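# Remove empty cartridge from sealant gun and set both down

## Task

Pull the spent cartridge out of the sealant gun and set it down on the table. The gun must end up lying on the table itself, not resting on any other object. Then state that the job is finished.

## Robot and tools

Robot: two arms, left_arm and right_arm, each ending in a parallel two-finger gripper. Scene frame: origin at table-top height, midway between the nominal arm bases; +x points out over the table, +y toward left_arm, +z up. Arm names do not match image sides. Measured bases: left_arm root near (+0.016, +0.278, +0.011) m, right_arm near (-0.012, -0.279, +0.012) m, both facing +x. A gripper's fingers point along its own +z and part along its own y. end_effector_position is the point between the finger pads, just behind the tips.

The motion row (used by execute_actions and move): one flat list of 14 numbers, each in [-1, 1]. It always covers both arms even if only one moves: left_arm dx, dy, dz, rx, ry, rz, opening, then right_arm in the same order. The six pose numbers are an offset, not a pose: they are measured from that arm's Hand target as it stood when the action or move began, along that Hand target's own axes. 1.0 equals 0.6 m of travel or 180 degrees; rx, ry, rz together form one rotation vector. Sending all six as 0 asks nothing new of that arm. The seventh number, opening, is absolute: +1 fully open (pads about 87 mm apart), 0 roughly 31-49 mm, -1 closed. Every call sends an opening, so resend the current one to leave a gripper alone; a 0 is itself a command.

execute_actions(actions, cameras): actions is a list of actions; each action is a list of up to 15 rows, one row per 1/30 s control step (so an action lasts 0.5 s). A short action repeats its last row to fill 15 steps. All rows in one action count from the same start pose; a second action or call counts from the new Hand target, so repeating an offset moves further. An empty actions list returns state plus all camera images. cameras: list of names, ["all"], or [] for none.

move(target, speed, blend, opening_speed, blocking, cameras): target is one 14-number row or a list of up to 15 rows; every row counts from the Hand targets at the move's start, not from the previous row. Paths are straight; the whole move is capped at 10 s. speed: top path speed in m/s, 0.002 to 2.9, default 0.25 (turning up to twice that in rad/s), one value or one per target. blend: corner rounding in metres for a list, default 0 (stop at each). opening_speed: how fast the opening changes, per second on the -1..1 scale, at least 0.2. blocking=false returns after about 0.5 s while the move continues. Moves do not avoid obstacles or the other arm, and a gripper lags and overshoots more at high speed. Do not route a path close to an arm's own base; go around it. The result adds a move: line, e.g. done, off_target, moving, held or fault, plus limits such as paced (pose was clipped) or held (steps withheld).

wait(seconds): 0 to 3600, lets the scene run without new commands; a running move continues. stop(): brakes a running move. zoom_image(camera, region): enlarges part of the newest image of cam_high, cam_low, cam_left_wrist or cam_right_wrist; region is [x0, y0, x1, y1] in pixels, at most 504 by 504. Images are 896x504. read_manual(section) only returns licence text. finished_scene(scene): ends the scene (1 or 2) irreversibly; call it once the cartridge and gun both rest properly on the table.

Results: end_effector_position (m) and end_effector_quat_wxyz in the scene frame; Hand target is the last commanded pose after clipping, the base for the next offsets; Tool commands give current openings; grip_measured reads the finger position on the command scale (in Joint positions the gripper reads 0 closed to 1 open). Joint velocities may read within noise. Joint torques follow joint order; the first three wrap at ±28 N m. Action results also list positions at some steps. MOTOR HOT appears at 75 °C; at 90 °C that arm folds and idles for the rest of the scene.

Behaviour to expect: friction and gravity can leave a gripper short, low or tilted, more at long reach, so check pose after each motion and correct with an extra offset. Orientation commands are clipped to within 40 degrees of the measured orientation per step. To grasp, command an opening about 0.04 under grip_measured at first contact. Time keeps running while you think.

Avoid: dropping or throwing parts, letting go of something still moving, fast impacts with the table or fixed things, strong pushes, pressing the two arms or their grippers together, closing one gripper on the other's fingers, straining the wrist camera cables, and anything ending up off the table. Stretched or overloaded arms heat their motors; rest them when possible.

Each tool is called after "Emit:" in YAML: its name, and indented under it one key for each argument.

## Session

Emit:
execute_actions:
  actions: []

Scene clock: 0.00 s.
left_arm: end_effector_position=(+0.3789, +0.3550, +0.0360) grip_measured=+1.000 end_effector_quat_wxyz=(+0.518, -0.131, +0.831, +0.158) | right_arm: end_effector_position=(+0.3801, -0.2815, +0.0945) grip_measured=+1.000 end_effector_quat_wxyz=(+0.614, -0.015, +0.789, -0.026)
Joint positions: left_arm=[-0.012 1.609 0.39 0.757 -0.375 -0.042 1] | right_arm=[0.012 1.487 0.375 0.864 0.036 -0.052 1]
Joint velocities: within noise
Joint torques (N m): no reading
Heat: left arm: 28 °C; right arm: 24 °C.
Hand target: left_arm +0.3827, +0.3552, +0.0420; +0.526, -0.133, +0.826, +0.157 | right_arm +0.3818, -0.2814, +0.0979; +0.617, -0.015, +0.786, -0.026
Tool commands: left_gripper/opening=+1.0 right_gripper/opening=+1.0

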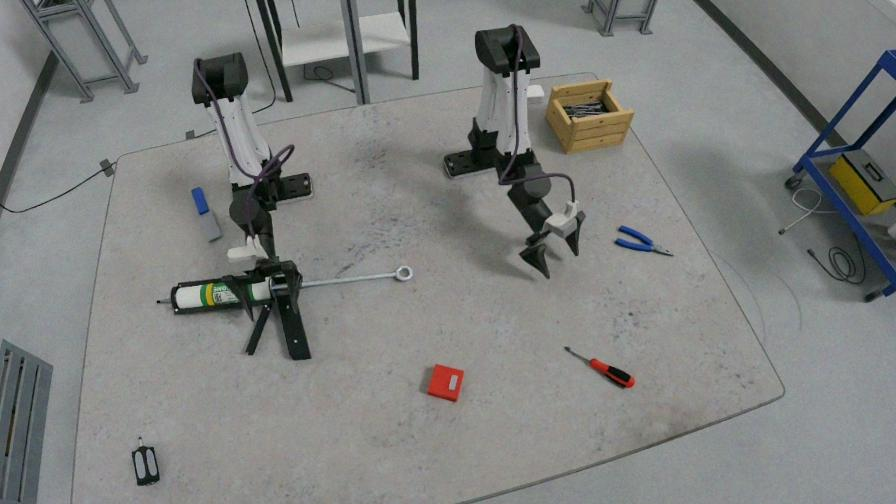

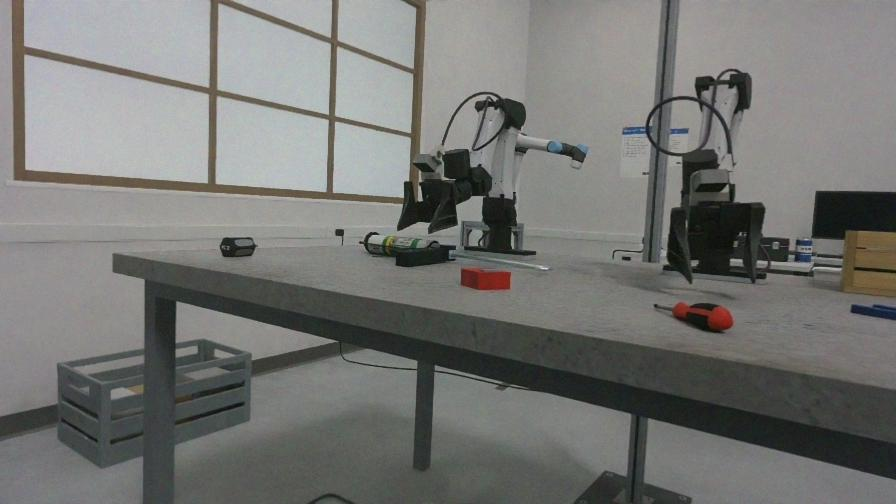

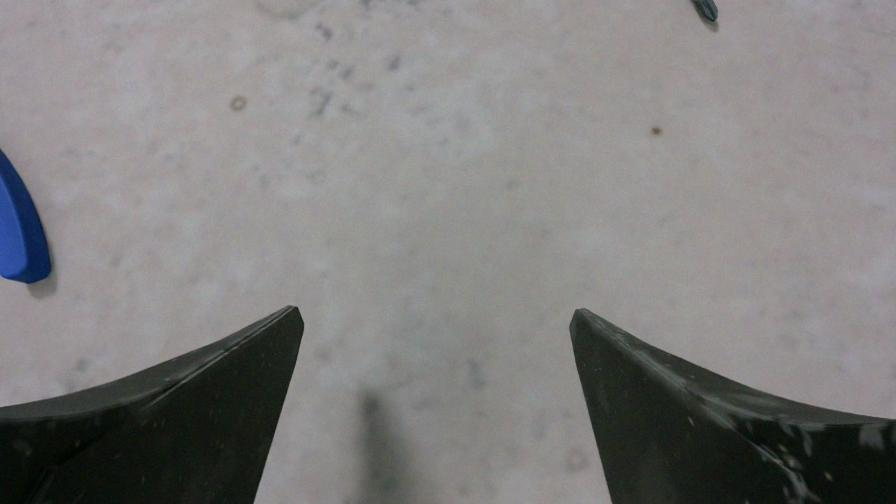

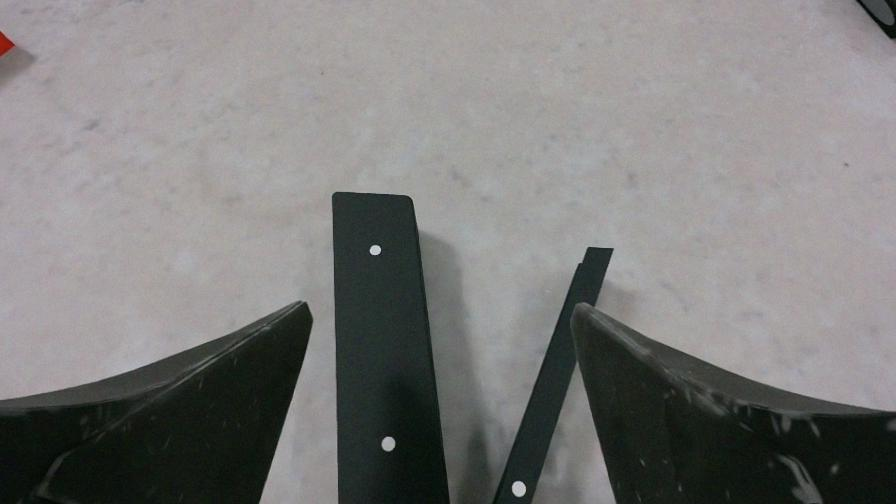

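Emit:
zoom_image:
  camera: "cam_high"
  region: [140, 220, 430, 380]

Emit:
zoom_image:
  camera: "cam_low"
  region: [340, 160, 580, 300]

Emit:
move:
  target: [0,0,0,0,0,0,1,0,0,-0.25,0,0,0,1]
  cameras: ["all"]

Scaled by 1.738 from the camera's image (finer frame: 1280x720).

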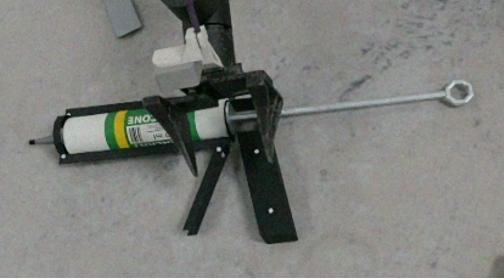

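Scaled by 2.100 from the camera's image (finer frame: 1280x720).

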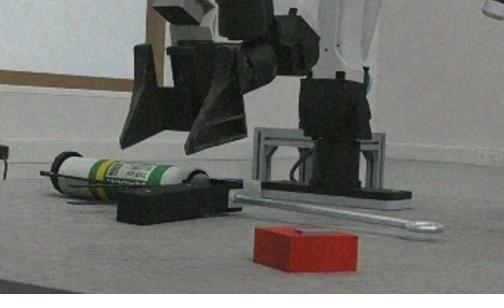

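Scene clock: 5.17 s.
left_arm: end_effector_position=(+0.3789, +0.3550, +0.0360) grip_measured=+1.000 end_effector_quat_wxyz=(+0.518, -0.131, +0.831, +0.158) | right_arm: end_effector_position=(+0.2355, -0.2782, +0.1210) grip_measured=+1.000 end_effector_quat_wxyz=(+0.607, -0.022, +0.794, -0.026)
Joint positions: left_arm=[-0.012 1.609 0.39 0.757 -0.375 -0.042 1] | right_arm=[0.064 0.286 0.15 -0.13 0.079 -0.05 1]
Joint torques (N m): left_arm=[-0.4 -6.48 4.62 1.79 -0.16 0.06] | right_arm=[0.43 0.81 10.29 2.35 0.02 0.11]
Heat: left arm: 28 °C; right arm: 24 °C.
Hand target: left_arm +0.3827, +0.3552, +0.0420; +0.526, -0.133, +0.826, +0.157 | right_arm +0.2361, -0.2782, +0.1336; +0.617, -0.015, +0.786, -0.026
Off the commanded pose: left_arm 0.007 m, 1 deg | right_arm 0.013 m, 2 deg.
move: off_target (right_arm)
cam_right_wrist: T_world_to_cam=[[0.01251, -0.99845, 0.05417, -0.29015], [-0.89595, -0.03525, -0.44274, 0.2797], [0.44397, -0.043, -0.89501, 0.13808]] pos_world=[0.19293, -0.2739, 0.26314]

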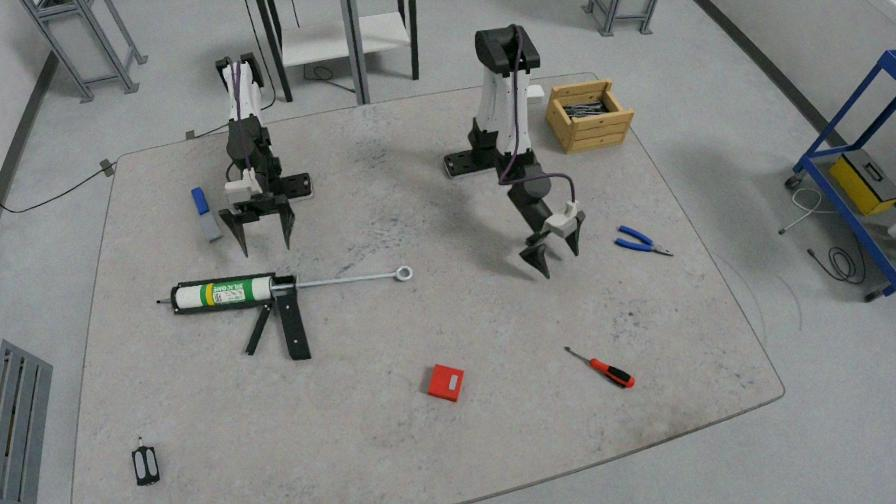

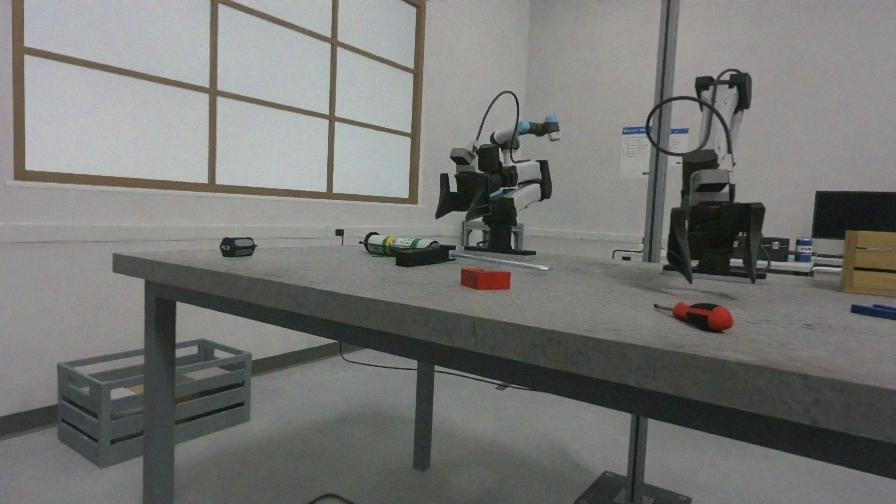

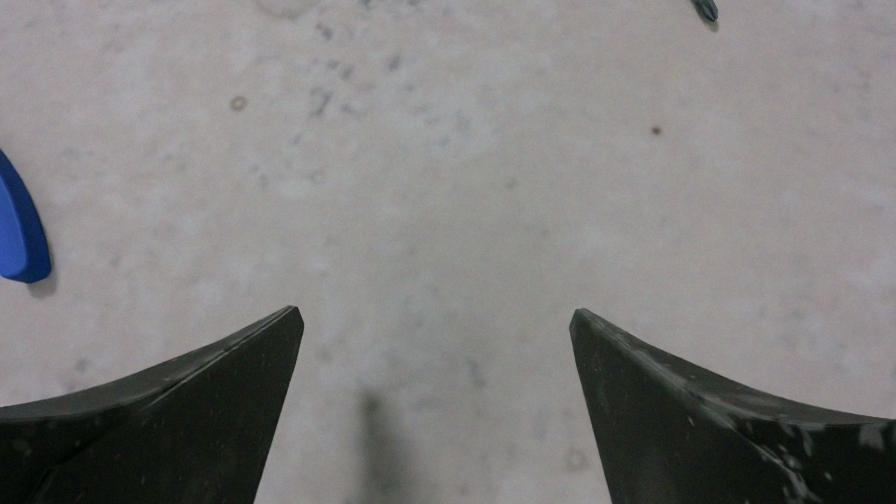

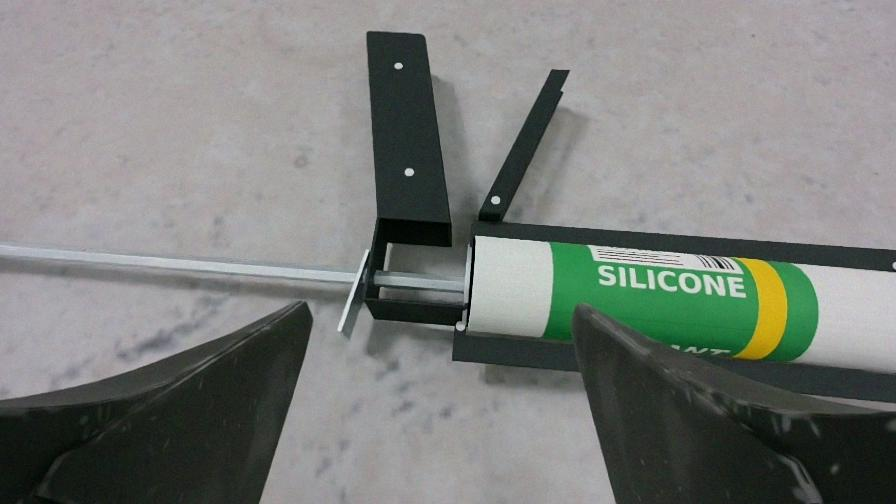

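Emit:
zoom_image:
  camera: "cam_right_wrist"
  region: [300, 190, 560, 380]

Emit:
zoom_image:
  camera: "cam_high"
  region: [150, 250, 420, 370]

Emit:
zoom_image:
  camera: "cam_low"
  region: [350, 220, 560, 290]

Scaled by 1.938 from the camera's image (finer frame: 1280x720).

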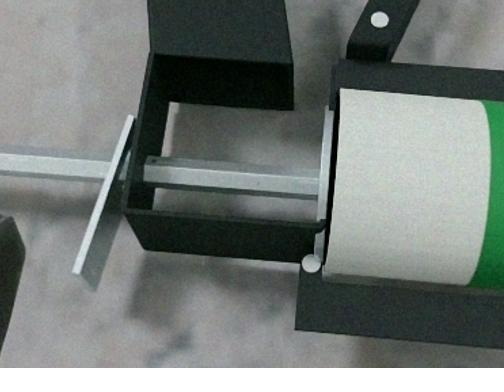

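Scaled by 1.867 from the camera's image (finer frame: 1280x720).

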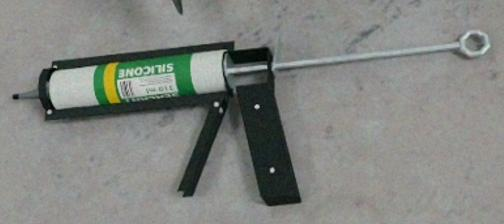

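Scaled by 2.400 from the camera's image (finer frame: 1280x720).

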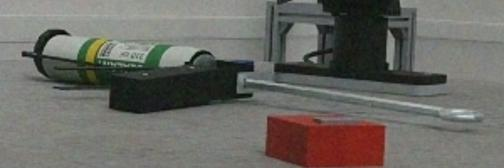

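Emit:
move:
  target: [0,0,0,0,0,0,1, 0.1,-0.13,-0.06,0,0,0,1]
  cameras: ["cam_right_wrist"]

Emit:
zoom_image:
  camera: "cam_right_wrist"
  region: [220, 80, 520, 300]

Emit:
zoom_image:
  camera: "cam_right_wrist"
  region: [520, 100, 896, 340]

Scene clock: 29.07 s.
left_arm: end_effector_position=(+0.3789, +0.3550, +0.0360) grip_measured=+1.000 end_effector_quat_wxyz=(+0.518, -0.131, +0.831, +0.158) | right_arm: end_effector_position=(+0.2162, -0.3378, +0.1130) grip_measured=+1.000 end_effector_quat_wxyz=(+0.619, +0.044, +0.778, -0.093)
Joint positions: left_arm=[-0.012 1.609 0.39 0.757 -0.375 -0.042 1] | right_arm=[-0.31 0.07 0.083 -0.231 -0.099 -0.115 1]
Joint torques (N m): left_arm=[-0.14 -6.41 4.63 1.75 -0.15 0.07] | right_arm=[0.66 3.19 8.98 2.55 0.02 0.04]
Heat: left arm: 29 °C; right arm: 28 °C.
Hand target: left_arm +0.3827, +0.3552, +0.0420; +0.526, -0.133, +0.826, +0.157 | right_arm +0.2174, -0.3385, +0.1175; +0.621, +0.049, +0.776, -0.094 (not the last commanded pose)
Off the commanded pose: left_arm 0.007 m, 1 deg | right_arm 0.044 m, 10 deg.
move: held (right_arm; a check stopped the path); limits=held
pose unreachable (right arm): on one or more control steps of this call, first in action 0 (counted from 0), this arm could not follow its commanded pose, so it was not sent that pose on those steps. It may still have moved: this result reports where it is.
cause: moving toward the commanded pose would bring two parts of the arm too close to each other (its upper arm (the part past joint 2) and its wrist (the part past joint 5), with joints 3 (elbow) to 5 (wrist yaw) between them, 19 mm apart when it was first held).
cam_right_wrist: T_world_to_cam=[[-0.1744, -0.98172, 0.07628, -0.30532], [-0.86747, 0.11653, -0.48364, 0.30655], [0.46591, -0.15051, -0.87194, 0.09326]] pos_world=[0.16923, -0.32142, 0.25286]

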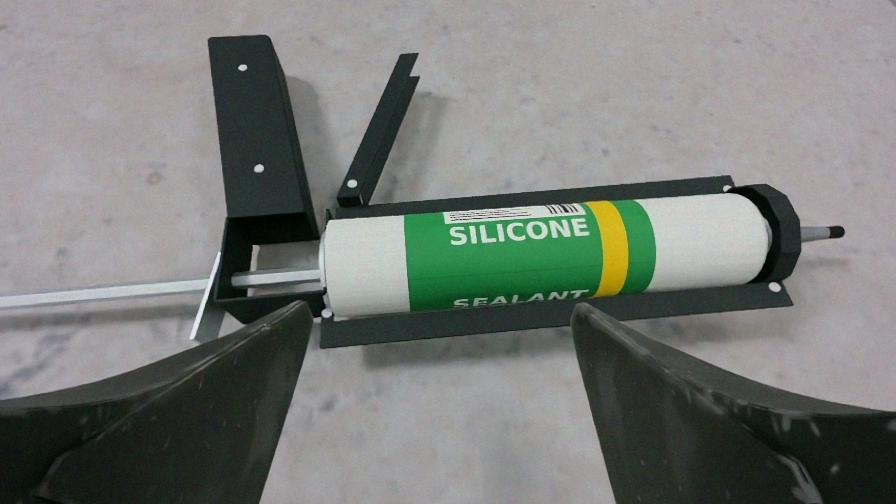

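Scaled by 1.680 from the camera's image (finer frame: 1280x720).

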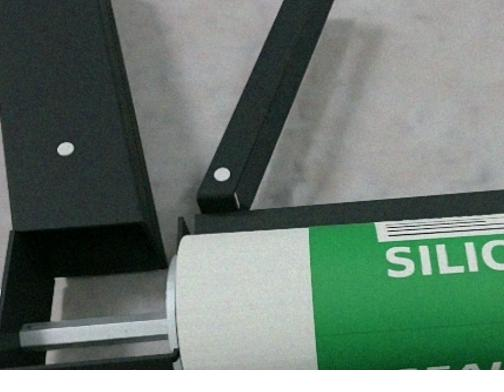

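Scaled by 1.340 from the camera's image (finer frame: 1280x720).

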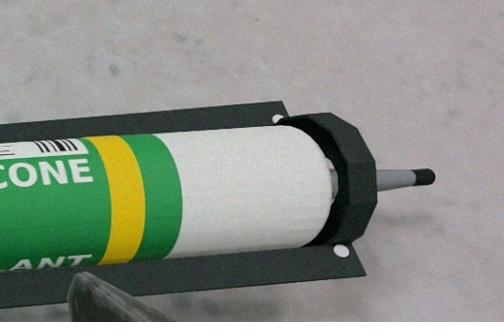

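Emit:
move:
  target: [0,0,0,0,0,0,1,-0.108,-0.021,0.094,-0.376,0.294,-0.432,1]
  cameras: ["all"]

Scene clock: 54.07 s.
left_arm: end_effector_position=(+0.3789, +0.3550, +0.0360) grip_measured=+1.000 end_effector_quat_wxyz=(+0.518, -0.131, +0.831, +0.158) | right_arm: end_effector_position=(+0.2797, -0.3588, +0.1677) grip_measured=+1.000 end_effector_quat_wxyz=(-0.007, +0.678, -0.735, -0.004)
Joint positions: left_arm=[-0.012 1.609 0.39 0.757 -0.375 -0.042 1] | right_arm=[-0.143 1.669 1.545 -1.444 -0.017 -1.631 1]
Joint torques (N m): left_arm=[-0.18 -6.67 4.63 1.75 -0.12 0.11] | right_arm=[0.65 -4.67 8.06 0.32 -0.03 -0.17]
Heat: left arm: 30 °C; right arm: 29 °C.
Hand target: left_arm +0.3827, +0.3552, +0.0420; +0.526, -0.133, +0.826, +0.157 | right_arm +0.2833, -0.3601, +0.1698; +0.000, +0.686, -0.727, +0.000
Off the commanded pose: left_arm 0.007 m, 1 deg | right_arm 0.004 m, 2 deg.
move: done
cam_right_wrist: T_world_to_cam=[[0.99578, -0.0913, -0.00886, -0.31256], [-0.05521, -0.67366, 0.73698, -0.32496], [-0.07325, -0.73338, -0.67586, 0.01693]] pos_world=[0.29454, -0.23503, 0.24816]

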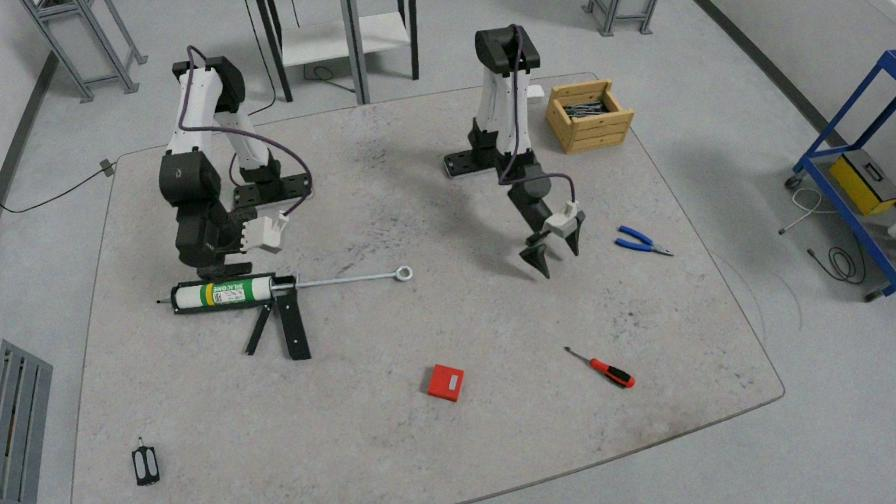

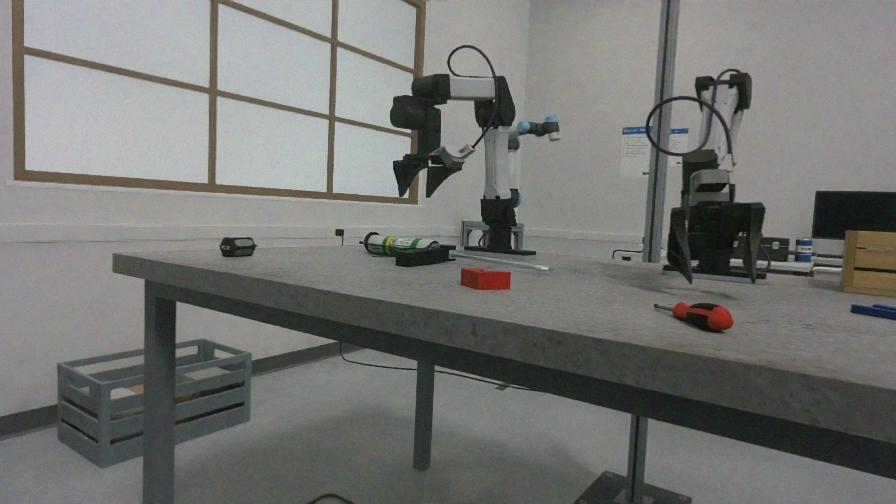

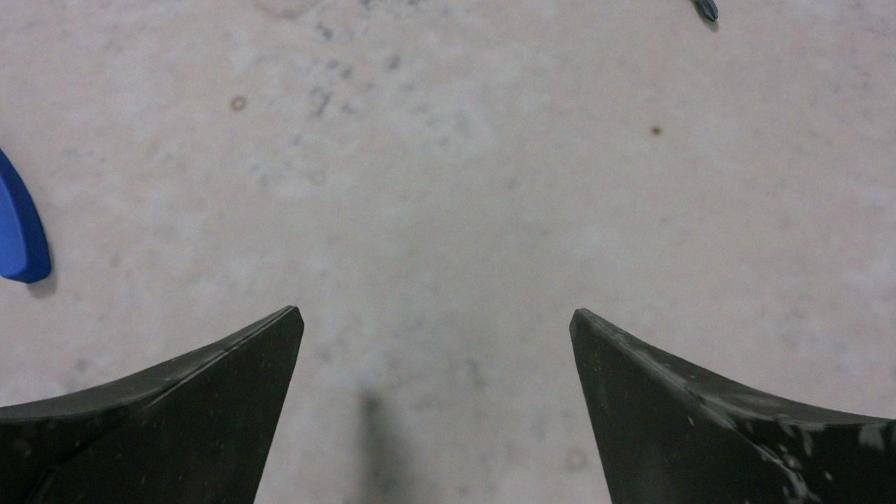

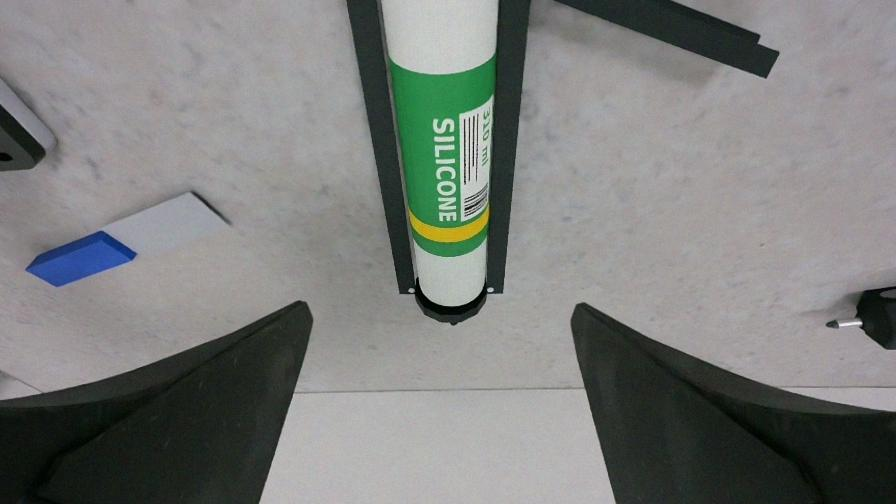

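Emit:
move:
  target: [0,0,0,0,0,0,1,0,0,0.19,0,0,0,1]
  cameras: ["cam_right_wrist","cam_low"]

Emit:
zoom_image:
  camera: "cam_low"
  region: [340, 180, 500, 280]

Scene clock: 59.50 s.
left_arm: end_effector_position=(+0.3789, +0.3550, +0.0360) grip_measured=+1.000 end_effector_quat_wxyz=(+0.518, -0.131, +0.831, +0.158) | right_arm: end_effector_position=(+0.2839, -0.3595, +0.0611) grip_measured=+1.000 end_effector_quat_wxyz=(-0.010, +0.678, -0.735, +0.000)
Joint positions: left_arm=[-0.012 1.609 0.39 0.757 -0.375 -0.042 1] | right_arm=[-0.143 1.714 1.168 -1.012 -0.016 -1.631 1]
Joint torques (N m): left_arm=[-0.25 -6.49 4.55 1.75 -0.14 0.1] | right_arm=[0.32 -4.94 5 0.49 -0.09 -0.17]
Heat: left arm: 30 °C; right arm: 30 °C.
Hand target: left_arm +0.3827, +0.3552, +0.0420; +0.526, -0.133, +0.826, +0.157 | right_arm +0.2833, -0.3600, +0.0557; +0.000, +0.686, -0.728, +0.000
Off the commanded pose: left_arm 0.007 m, 1 deg | right_arm 0.005 m, 2 deg.
move: done
cam_right_wrist: T_world_to_cam=[[0.99582, -0.09128, 0.00068, -0.31838], [-0.06213, -0.67243, 0.73755, -0.24421], [-0.06687, -0.73451, -0.67529, -0.05752]] pos_world=[0.29803, -0.23553, 0.14148]
Images, in order (width x height): cam_low 896x504, cam_right_wrist 896x504.

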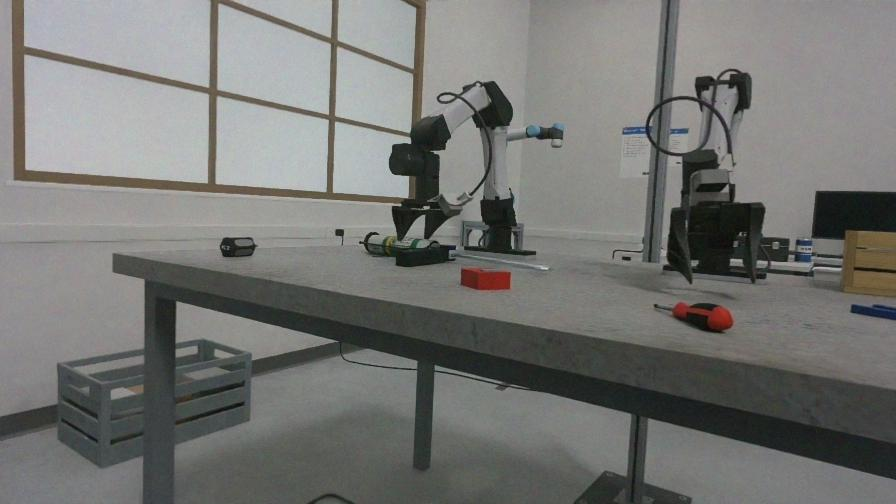

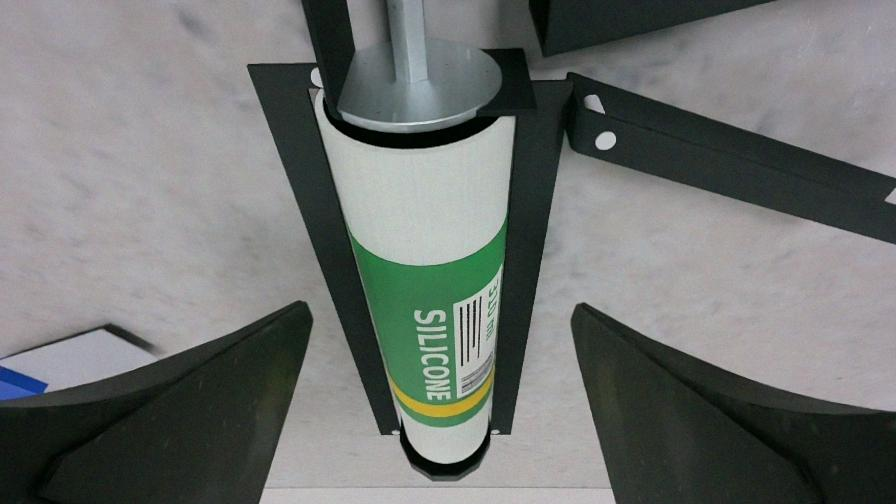

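Scaled by 3.150 from the camera's image (finer frame: 1280x720).

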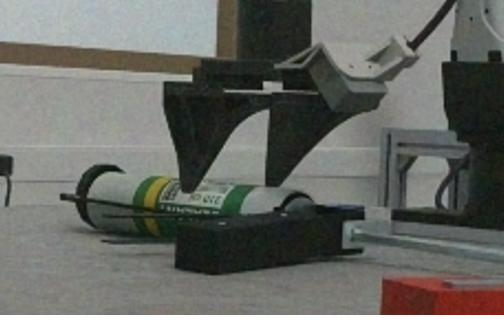

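Emit:
move:
  target:
    - [0,0,0,0,0,0,1,-0.033,0,0.036,0,0,0,1]
    - [0,0,0,0,0,0,1,-0.033,0,0.036,0,0,0,-0.3]
  speed: 0.12
  opening_speed: 1
  cameras: ["cam_right_wrist","cam_low"]

Emit:
zoom_image:
  camera: "cam_low"
  region: [340, 180, 500, 280]

Scene clock: 72.17 s.
left_arm: end_effector_position=(+0.3789, +0.3550, +0.0360) grip_measured=+1.000 end_effector_quat_wxyz=(+0.518, -0.131, +0.831, +0.158) | right_arm: end_effector_position=(+0.2847, -0.3394, +0.0385) grip_measured=+0.783 end_effector_quat_wxyz=(-0.007, +0.688, -0.726, -0.003)
Joint positions: left_arm=[-0.012 1.609 0.39 0.757 -0.375 -0.042 1] | right_arm=[-0.075 1.743 1.106 -0.929 -0.014 -1.589 0.891]
Joint torques (N m): left_arm=[-0.21 -6.49 4.41 1.73 -0.11 0.1] | right_arm=[0.28 -4.88 5.22 0.53 0.01 0.14]
Heat: left arm: 31 °C; right arm: 29 °C.
Hand target: left_arm +0.3827, +0.3552, +0.0420; +0.526, -0.133, +0.826, +0.157 | right_arm +0.2845, -0.3403, +0.0342; +0.000, +0.686, -0.727, +0.000
Off the commanded pose: left_arm 0.007 m, 1 deg | right_arm 0.004 m, 1 deg.
move: done
cam_right_wrist: T_world_to_cam=[[0.99783, -0.06541, -0.00725, -0.30887], [-0.03876, -0.6732, 0.73845, -0.22092], [-0.05318, -0.73657, -0.67427, -0.06264]] pos_world=[0.29631, -0.21506, 0.11866]
Images, in order (width x height): cam_low 896x504, cam_right_wrist 896x504.

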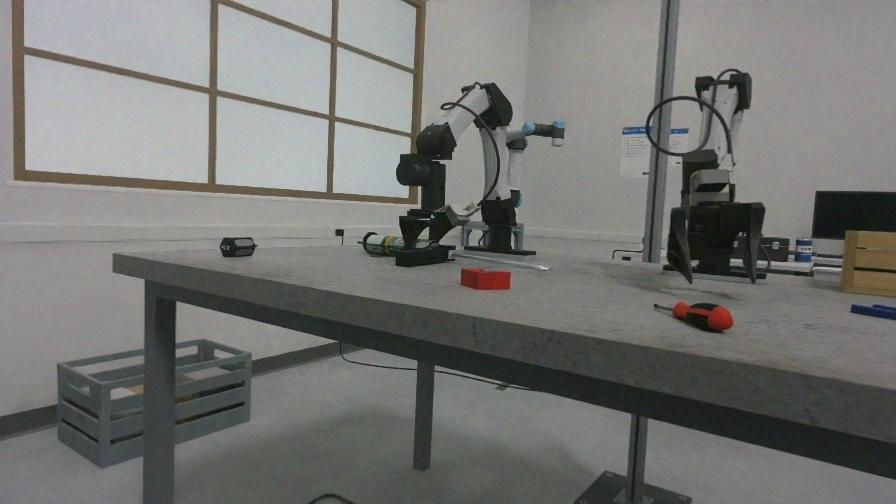

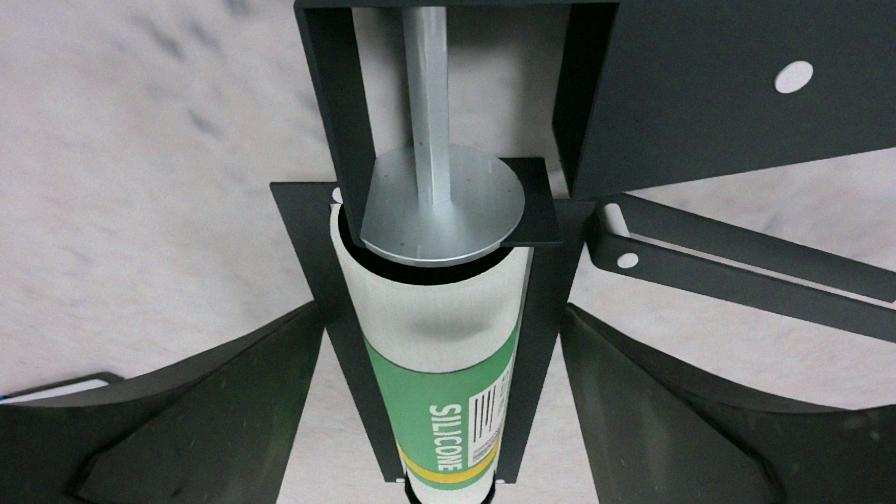

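Scaled by 3.150 from the camera's image (finer frame: 1280x720).

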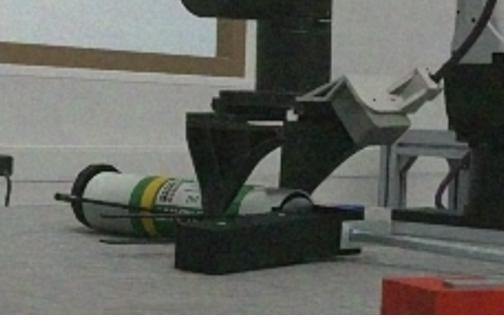

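Emit:
move:
  target:
    - [0,0,0,0,0,0,1,0,0,0,0,0,0,1]
    - [0,0,0,0,0,0,1,0,0,-0.0135,0,0,0,1]
    - [0,0,0,0,0,0,1,0,0,-0.0135,0,0,0,-0.3]
  speed: 0.12
  opening_speed: 1
  cameras: ["cam_right_wrist"]

Scene clock: 77.90 s.
left_arm: end_effector_position=(+0.3789, +0.3550, +0.0360) grip_measured=+1.000 end_effector_quat_wxyz=(+0.518, -0.131, +0.831, +0.158) | right_arm: end_effector_position=(+0.2832, -0.3393, +0.0385) grip_measured=+0.782 end_effector_quat_wxyz=(-0.005, +0.688, -0.726, -0.005)
Joint positions: left_arm=[-0.012 1.609 0.39 0.757 -0.375 -0.042 1] | right_arm=[-0.075 1.743 1.106 -0.935 -0.014 -1.589 0.891]
Joint torques (N m): left_arm=[-0.21 -6.3 4.59 1.76 -0.15 0.08] | right_arm=[0.35 -6.22 7.01 0.25 -0.11 0.16]
Heat: left arm: 31 °C; right arm: 29 °C.
Hand target: left_arm +0.3827, +0.3552, +0.0420; +0.526, -0.133, +0.826, +0.157 | right_arm +0.2845, -0.3403, +0.0423; +0.000, +0.686, -0.727, +0.000
Off the commanded pose: left_arm 0.007 m, 1 deg | right_arm 0.004 m, 1 deg.
move: done
cam_right_wrist: T_world_to_cam=[[0.99777, -0.06547, -0.01335, -0.30704], [-0.03432, -0.67354, 0.73835, -0.22226], [-0.05733, -0.73624, -0.67428, -0.06133]] pos_world=[0.29521, -0.21496, 0.11865]

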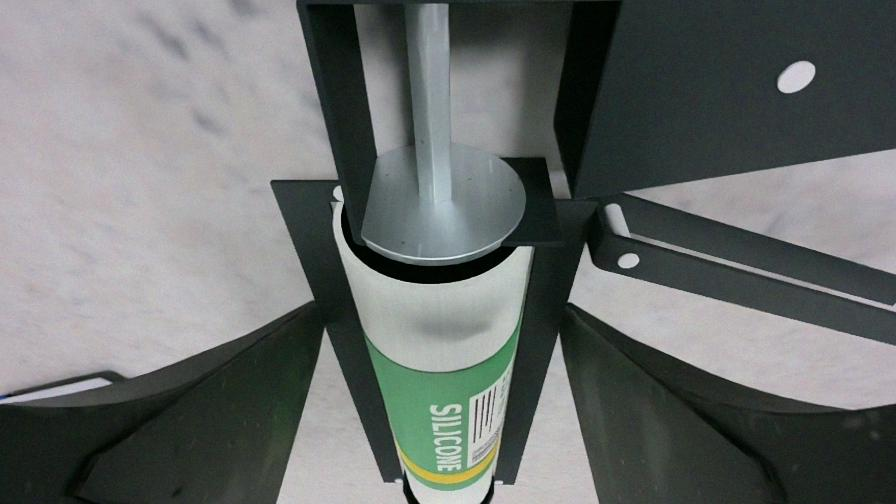

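Emit:
move:
  target:
    - [0,0,0,0,0,0,1,0,0,0,0,0,0,1]
    - [0,0,0,0,0,0,1,0,0,-0.0135,0,0,0,1]
    - [0,0,0,0,0,0,1,0,0,-0.0135,0,0,0,-0.3]
  speed: 0.12
  opening_speed: 1
  cameras: ["cam_right_wrist"]

Scene clock: 83.57 s.
left_arm: end_effector_position=(+0.3789, +0.3550, +0.0360) grip_measured=+1.000 end_effector_quat_wxyz=(+0.518, -0.131, +0.831, +0.158) | right_arm: end_effector_position=(+0.2798, -0.3391, +0.0427) grip_measured=+0.181 end_effector_quat_wxyz=(+0.002, +0.688, -0.726, -0.012)
Joint positions: left_arm=[-0.012 1.609 0.39 0.757 -0.375 -0.042 1] | right_arm=[-0.075 1.743 1.124 -0.972 -0.014 -1.589 0.59]
Joint torques (N m): left_arm=[-0.24 -6.64 4.4 1.75 -0.16 0.11] | right_arm=[0.49 -6.9 7.25 0.21 -0.06 0.11]
Heat: left arm: 31 °C; right arm: 29 °C.
Hand target: left_arm +0.3827, +0.3552, +0.0420; +0.526, -0.133, +0.826, +0.157 | right_arm +0.2845, -0.3403, +0.0503; +0.000, +0.686, -0.727, +0.000
Off the commanded pose: left_arm 0.007 m, 1 deg | right_arm 0.009 m, 1 deg.
move: done
cam_right_wrist: T_world_to_cam=[[0.99727, -0.06577, -0.03362, -0.30274], [-0.01959, -0.67434, 0.73816, -0.22971], [-0.07122, -0.73548, -0.67379, -0.05445]] pos_world=[0.29353, -0.21486, 0.1227]

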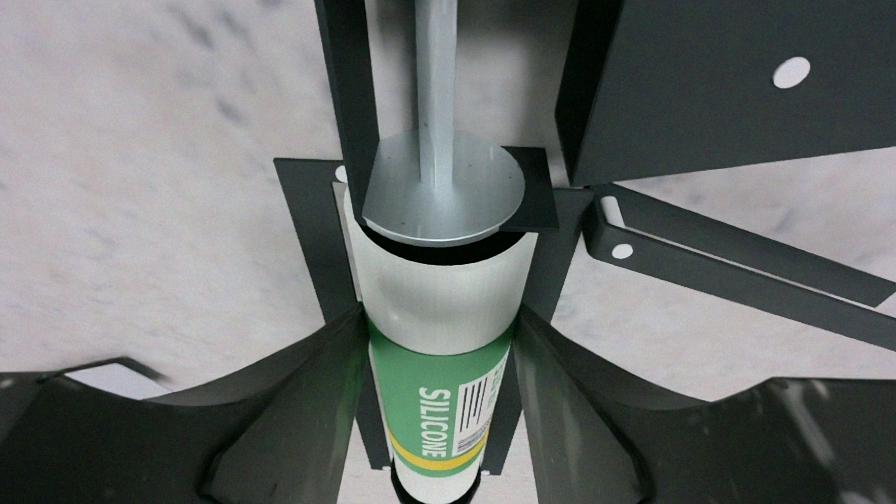

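Emit:
move:
  target:
    - [0,0,0,0,0,0,1,0.004,0,-0.04,0,-0.039,0,-0.1]
    - [0,0,0,0,0,0,1,0.015,0,-0.08,0,-0.078,0,-0.1]
  speed: 0.08
  blend: 0.01
  cameras: ["cam_right_wrist","cam_low"]

Emit:
zoom_image:
  camera: "cam_low"
  region: [340, 180, 500, 280]

Scene clock: 90.47 s.
left_arm: end_effector_position=(+0.3789, +0.3550, +0.0360) grip_measured=+1.000 end_effector_quat_wxyz=(+0.518, -0.131, +0.831, +0.158) | right_arm: end_effector_position=(+0.2794, -0.3485, +0.0874) grip_measured=+0.181 end_effector_quat_wxyz=(-0.074, +0.678, -0.725, -0.092)
Joint positions: left_arm=[-0.012 1.609 0.39 0.757 -0.375 -0.042 1] | right_arm=[-0.235 1.733 1.314 -1.225 -0.225 -1.746 0.59]
Joint torques (N m): left_arm=[-0.31 -6.64 4.64 1.72 -0.11 0.11] | right_arm=[-0.53 -7.9 8.17 0.03 -0.5 -0.12]
Heat: left arm: 32 °C; right arm: 29 °C.
Hand target: left_arm +0.3827, +0.3552, +0.0420; +0.526, -0.133, +0.826, +0.157 | right_arm +0.2840, -0.3492, +0.0984; -0.089, +0.681, -0.722, -0.084
Off the commanded pose: left_arm 0.007 m, 1 deg | right_arm 0.012 m, 2 deg.
move: off_target (right_arm)
cam_right_wrist: T_world_to_cam=[[0.99628, -0.07082, -0.04908, -0.30165], [-0.03, -0.81909, 0.57289, -0.30224], [-0.08078, -0.56928, -0.81816, 0.04198]] pos_world=[0.29485, -0.24503, 0.19269]
Images, in order (width x height): cam_low 896x504, cam_right_wrist 896x504.

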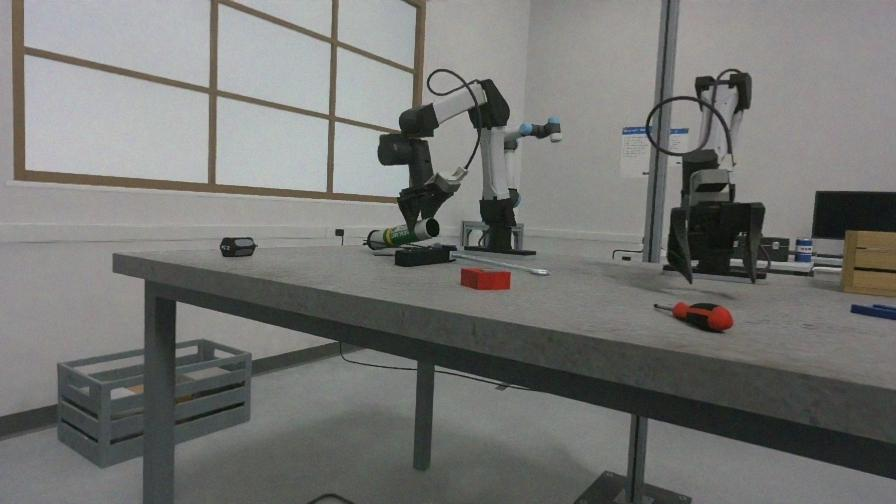

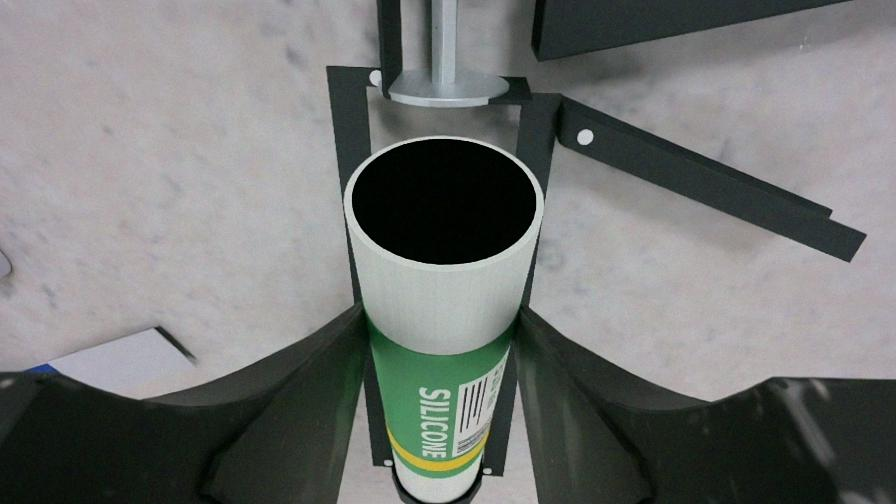

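Scaled by 3.150 from the camera's image (finer frame: 1280x720).

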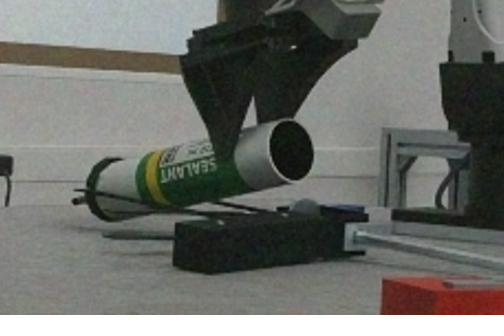

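Emit:
move:
  target: [0,0,0,0,0,0,1,-0.17,0,0,0,0,0,-0.1]
  speed: 0.1
  cameras: ["cam_high","cam_right_wrist","cam_low"]

Emit:
zoom_image:
  camera: "cam_low"
  region: [340, 180, 500, 280]

Scene clock: 94.07 s.
left_arm: end_effector_position=(+0.3789, +0.3550, +0.0360) grip_measured=+1.000 end_effector_quat_wxyz=(+0.518, -0.131, +0.831, +0.158) | right_arm: end_effector_position=(+0.2870, -0.2533, +0.1095) grip_measured=+0.181 end_effector_quat_wxyz=(-0.074, +0.684, -0.720, -0.093)
Joint positions: left_arm=[-0.012 1.609 0.39 0.757 -0.375 -0.042 1] | right_arm=[0.078 1.702 1.367 -1.237 -0.239 -1.439 0.59]
Joint torques (N m): left_arm=[-0.43 -6.3 4.4 1.79 -0.13 0.14] | right_arm=[0.47 -8.35 8.32 0.23 -0.36 0.19]
Heat: left arm: 32 °C; right arm: 29 °C.
Hand target: left_arm +0.3827, +0.3552, +0.0420; +0.526, -0.133, +0.826, +0.157 | right_arm +0.2897, -0.2505, +0.1231; -0.089, +0.681, -0.722, -0.084
Off the commanded pose: left_arm 0.007 m, 1 deg | right_arm 0.014 m, 2 deg.
move: off_target (right_arm)
cam_right_wrist: T_world_to_cam=[[0.99728, -0.05631, -0.0476, -0.29812], [-0.01909, -0.82076, 0.57095, -0.24004], [-0.07122, -0.56849, -0.8196, 0.11241]] pos_world=[0.30073, -0.1499, 0.21499]
Images, in order (width x height): cam_high 896x504, cam_low 896x504, cam_right_wrist 896x504.

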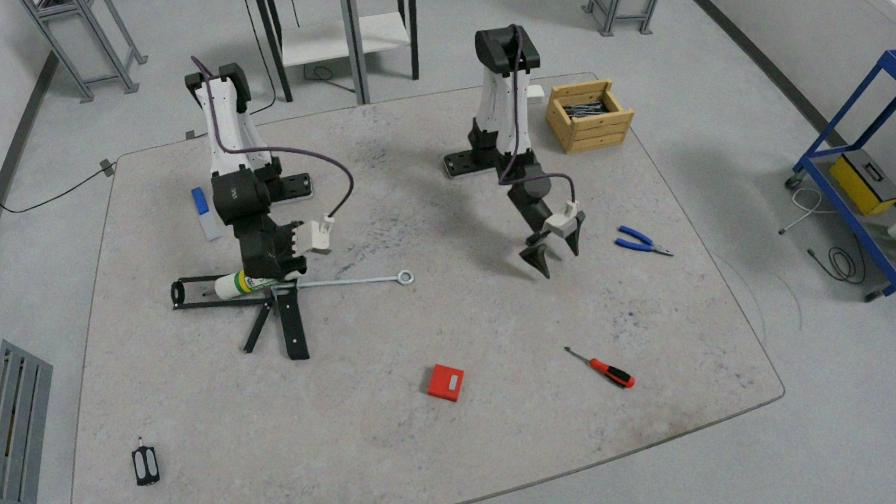

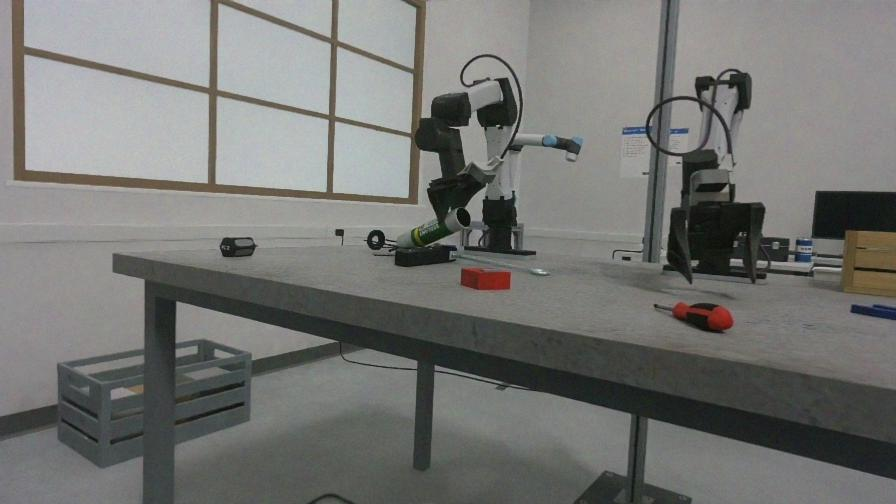

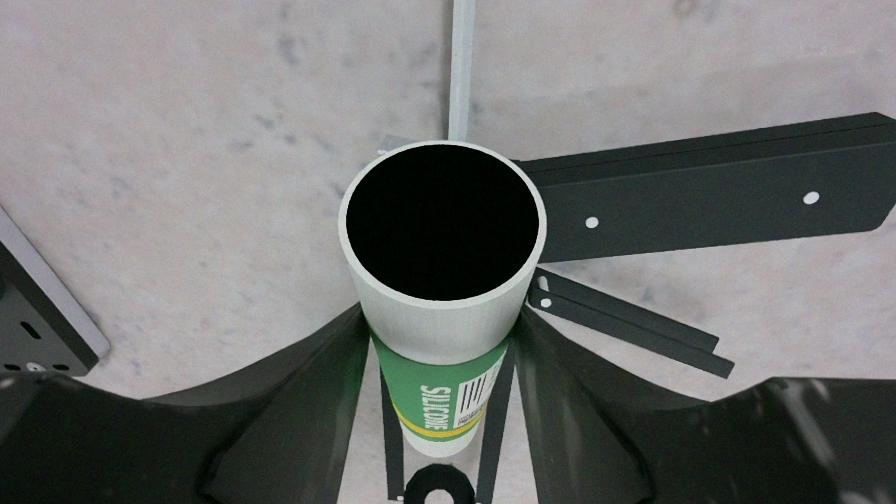

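Scaled by 3.150 from the camera's image (finer frame: 1280x720).

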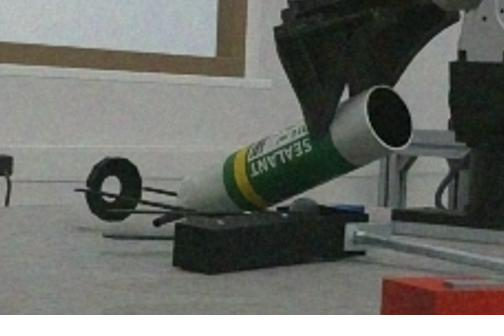

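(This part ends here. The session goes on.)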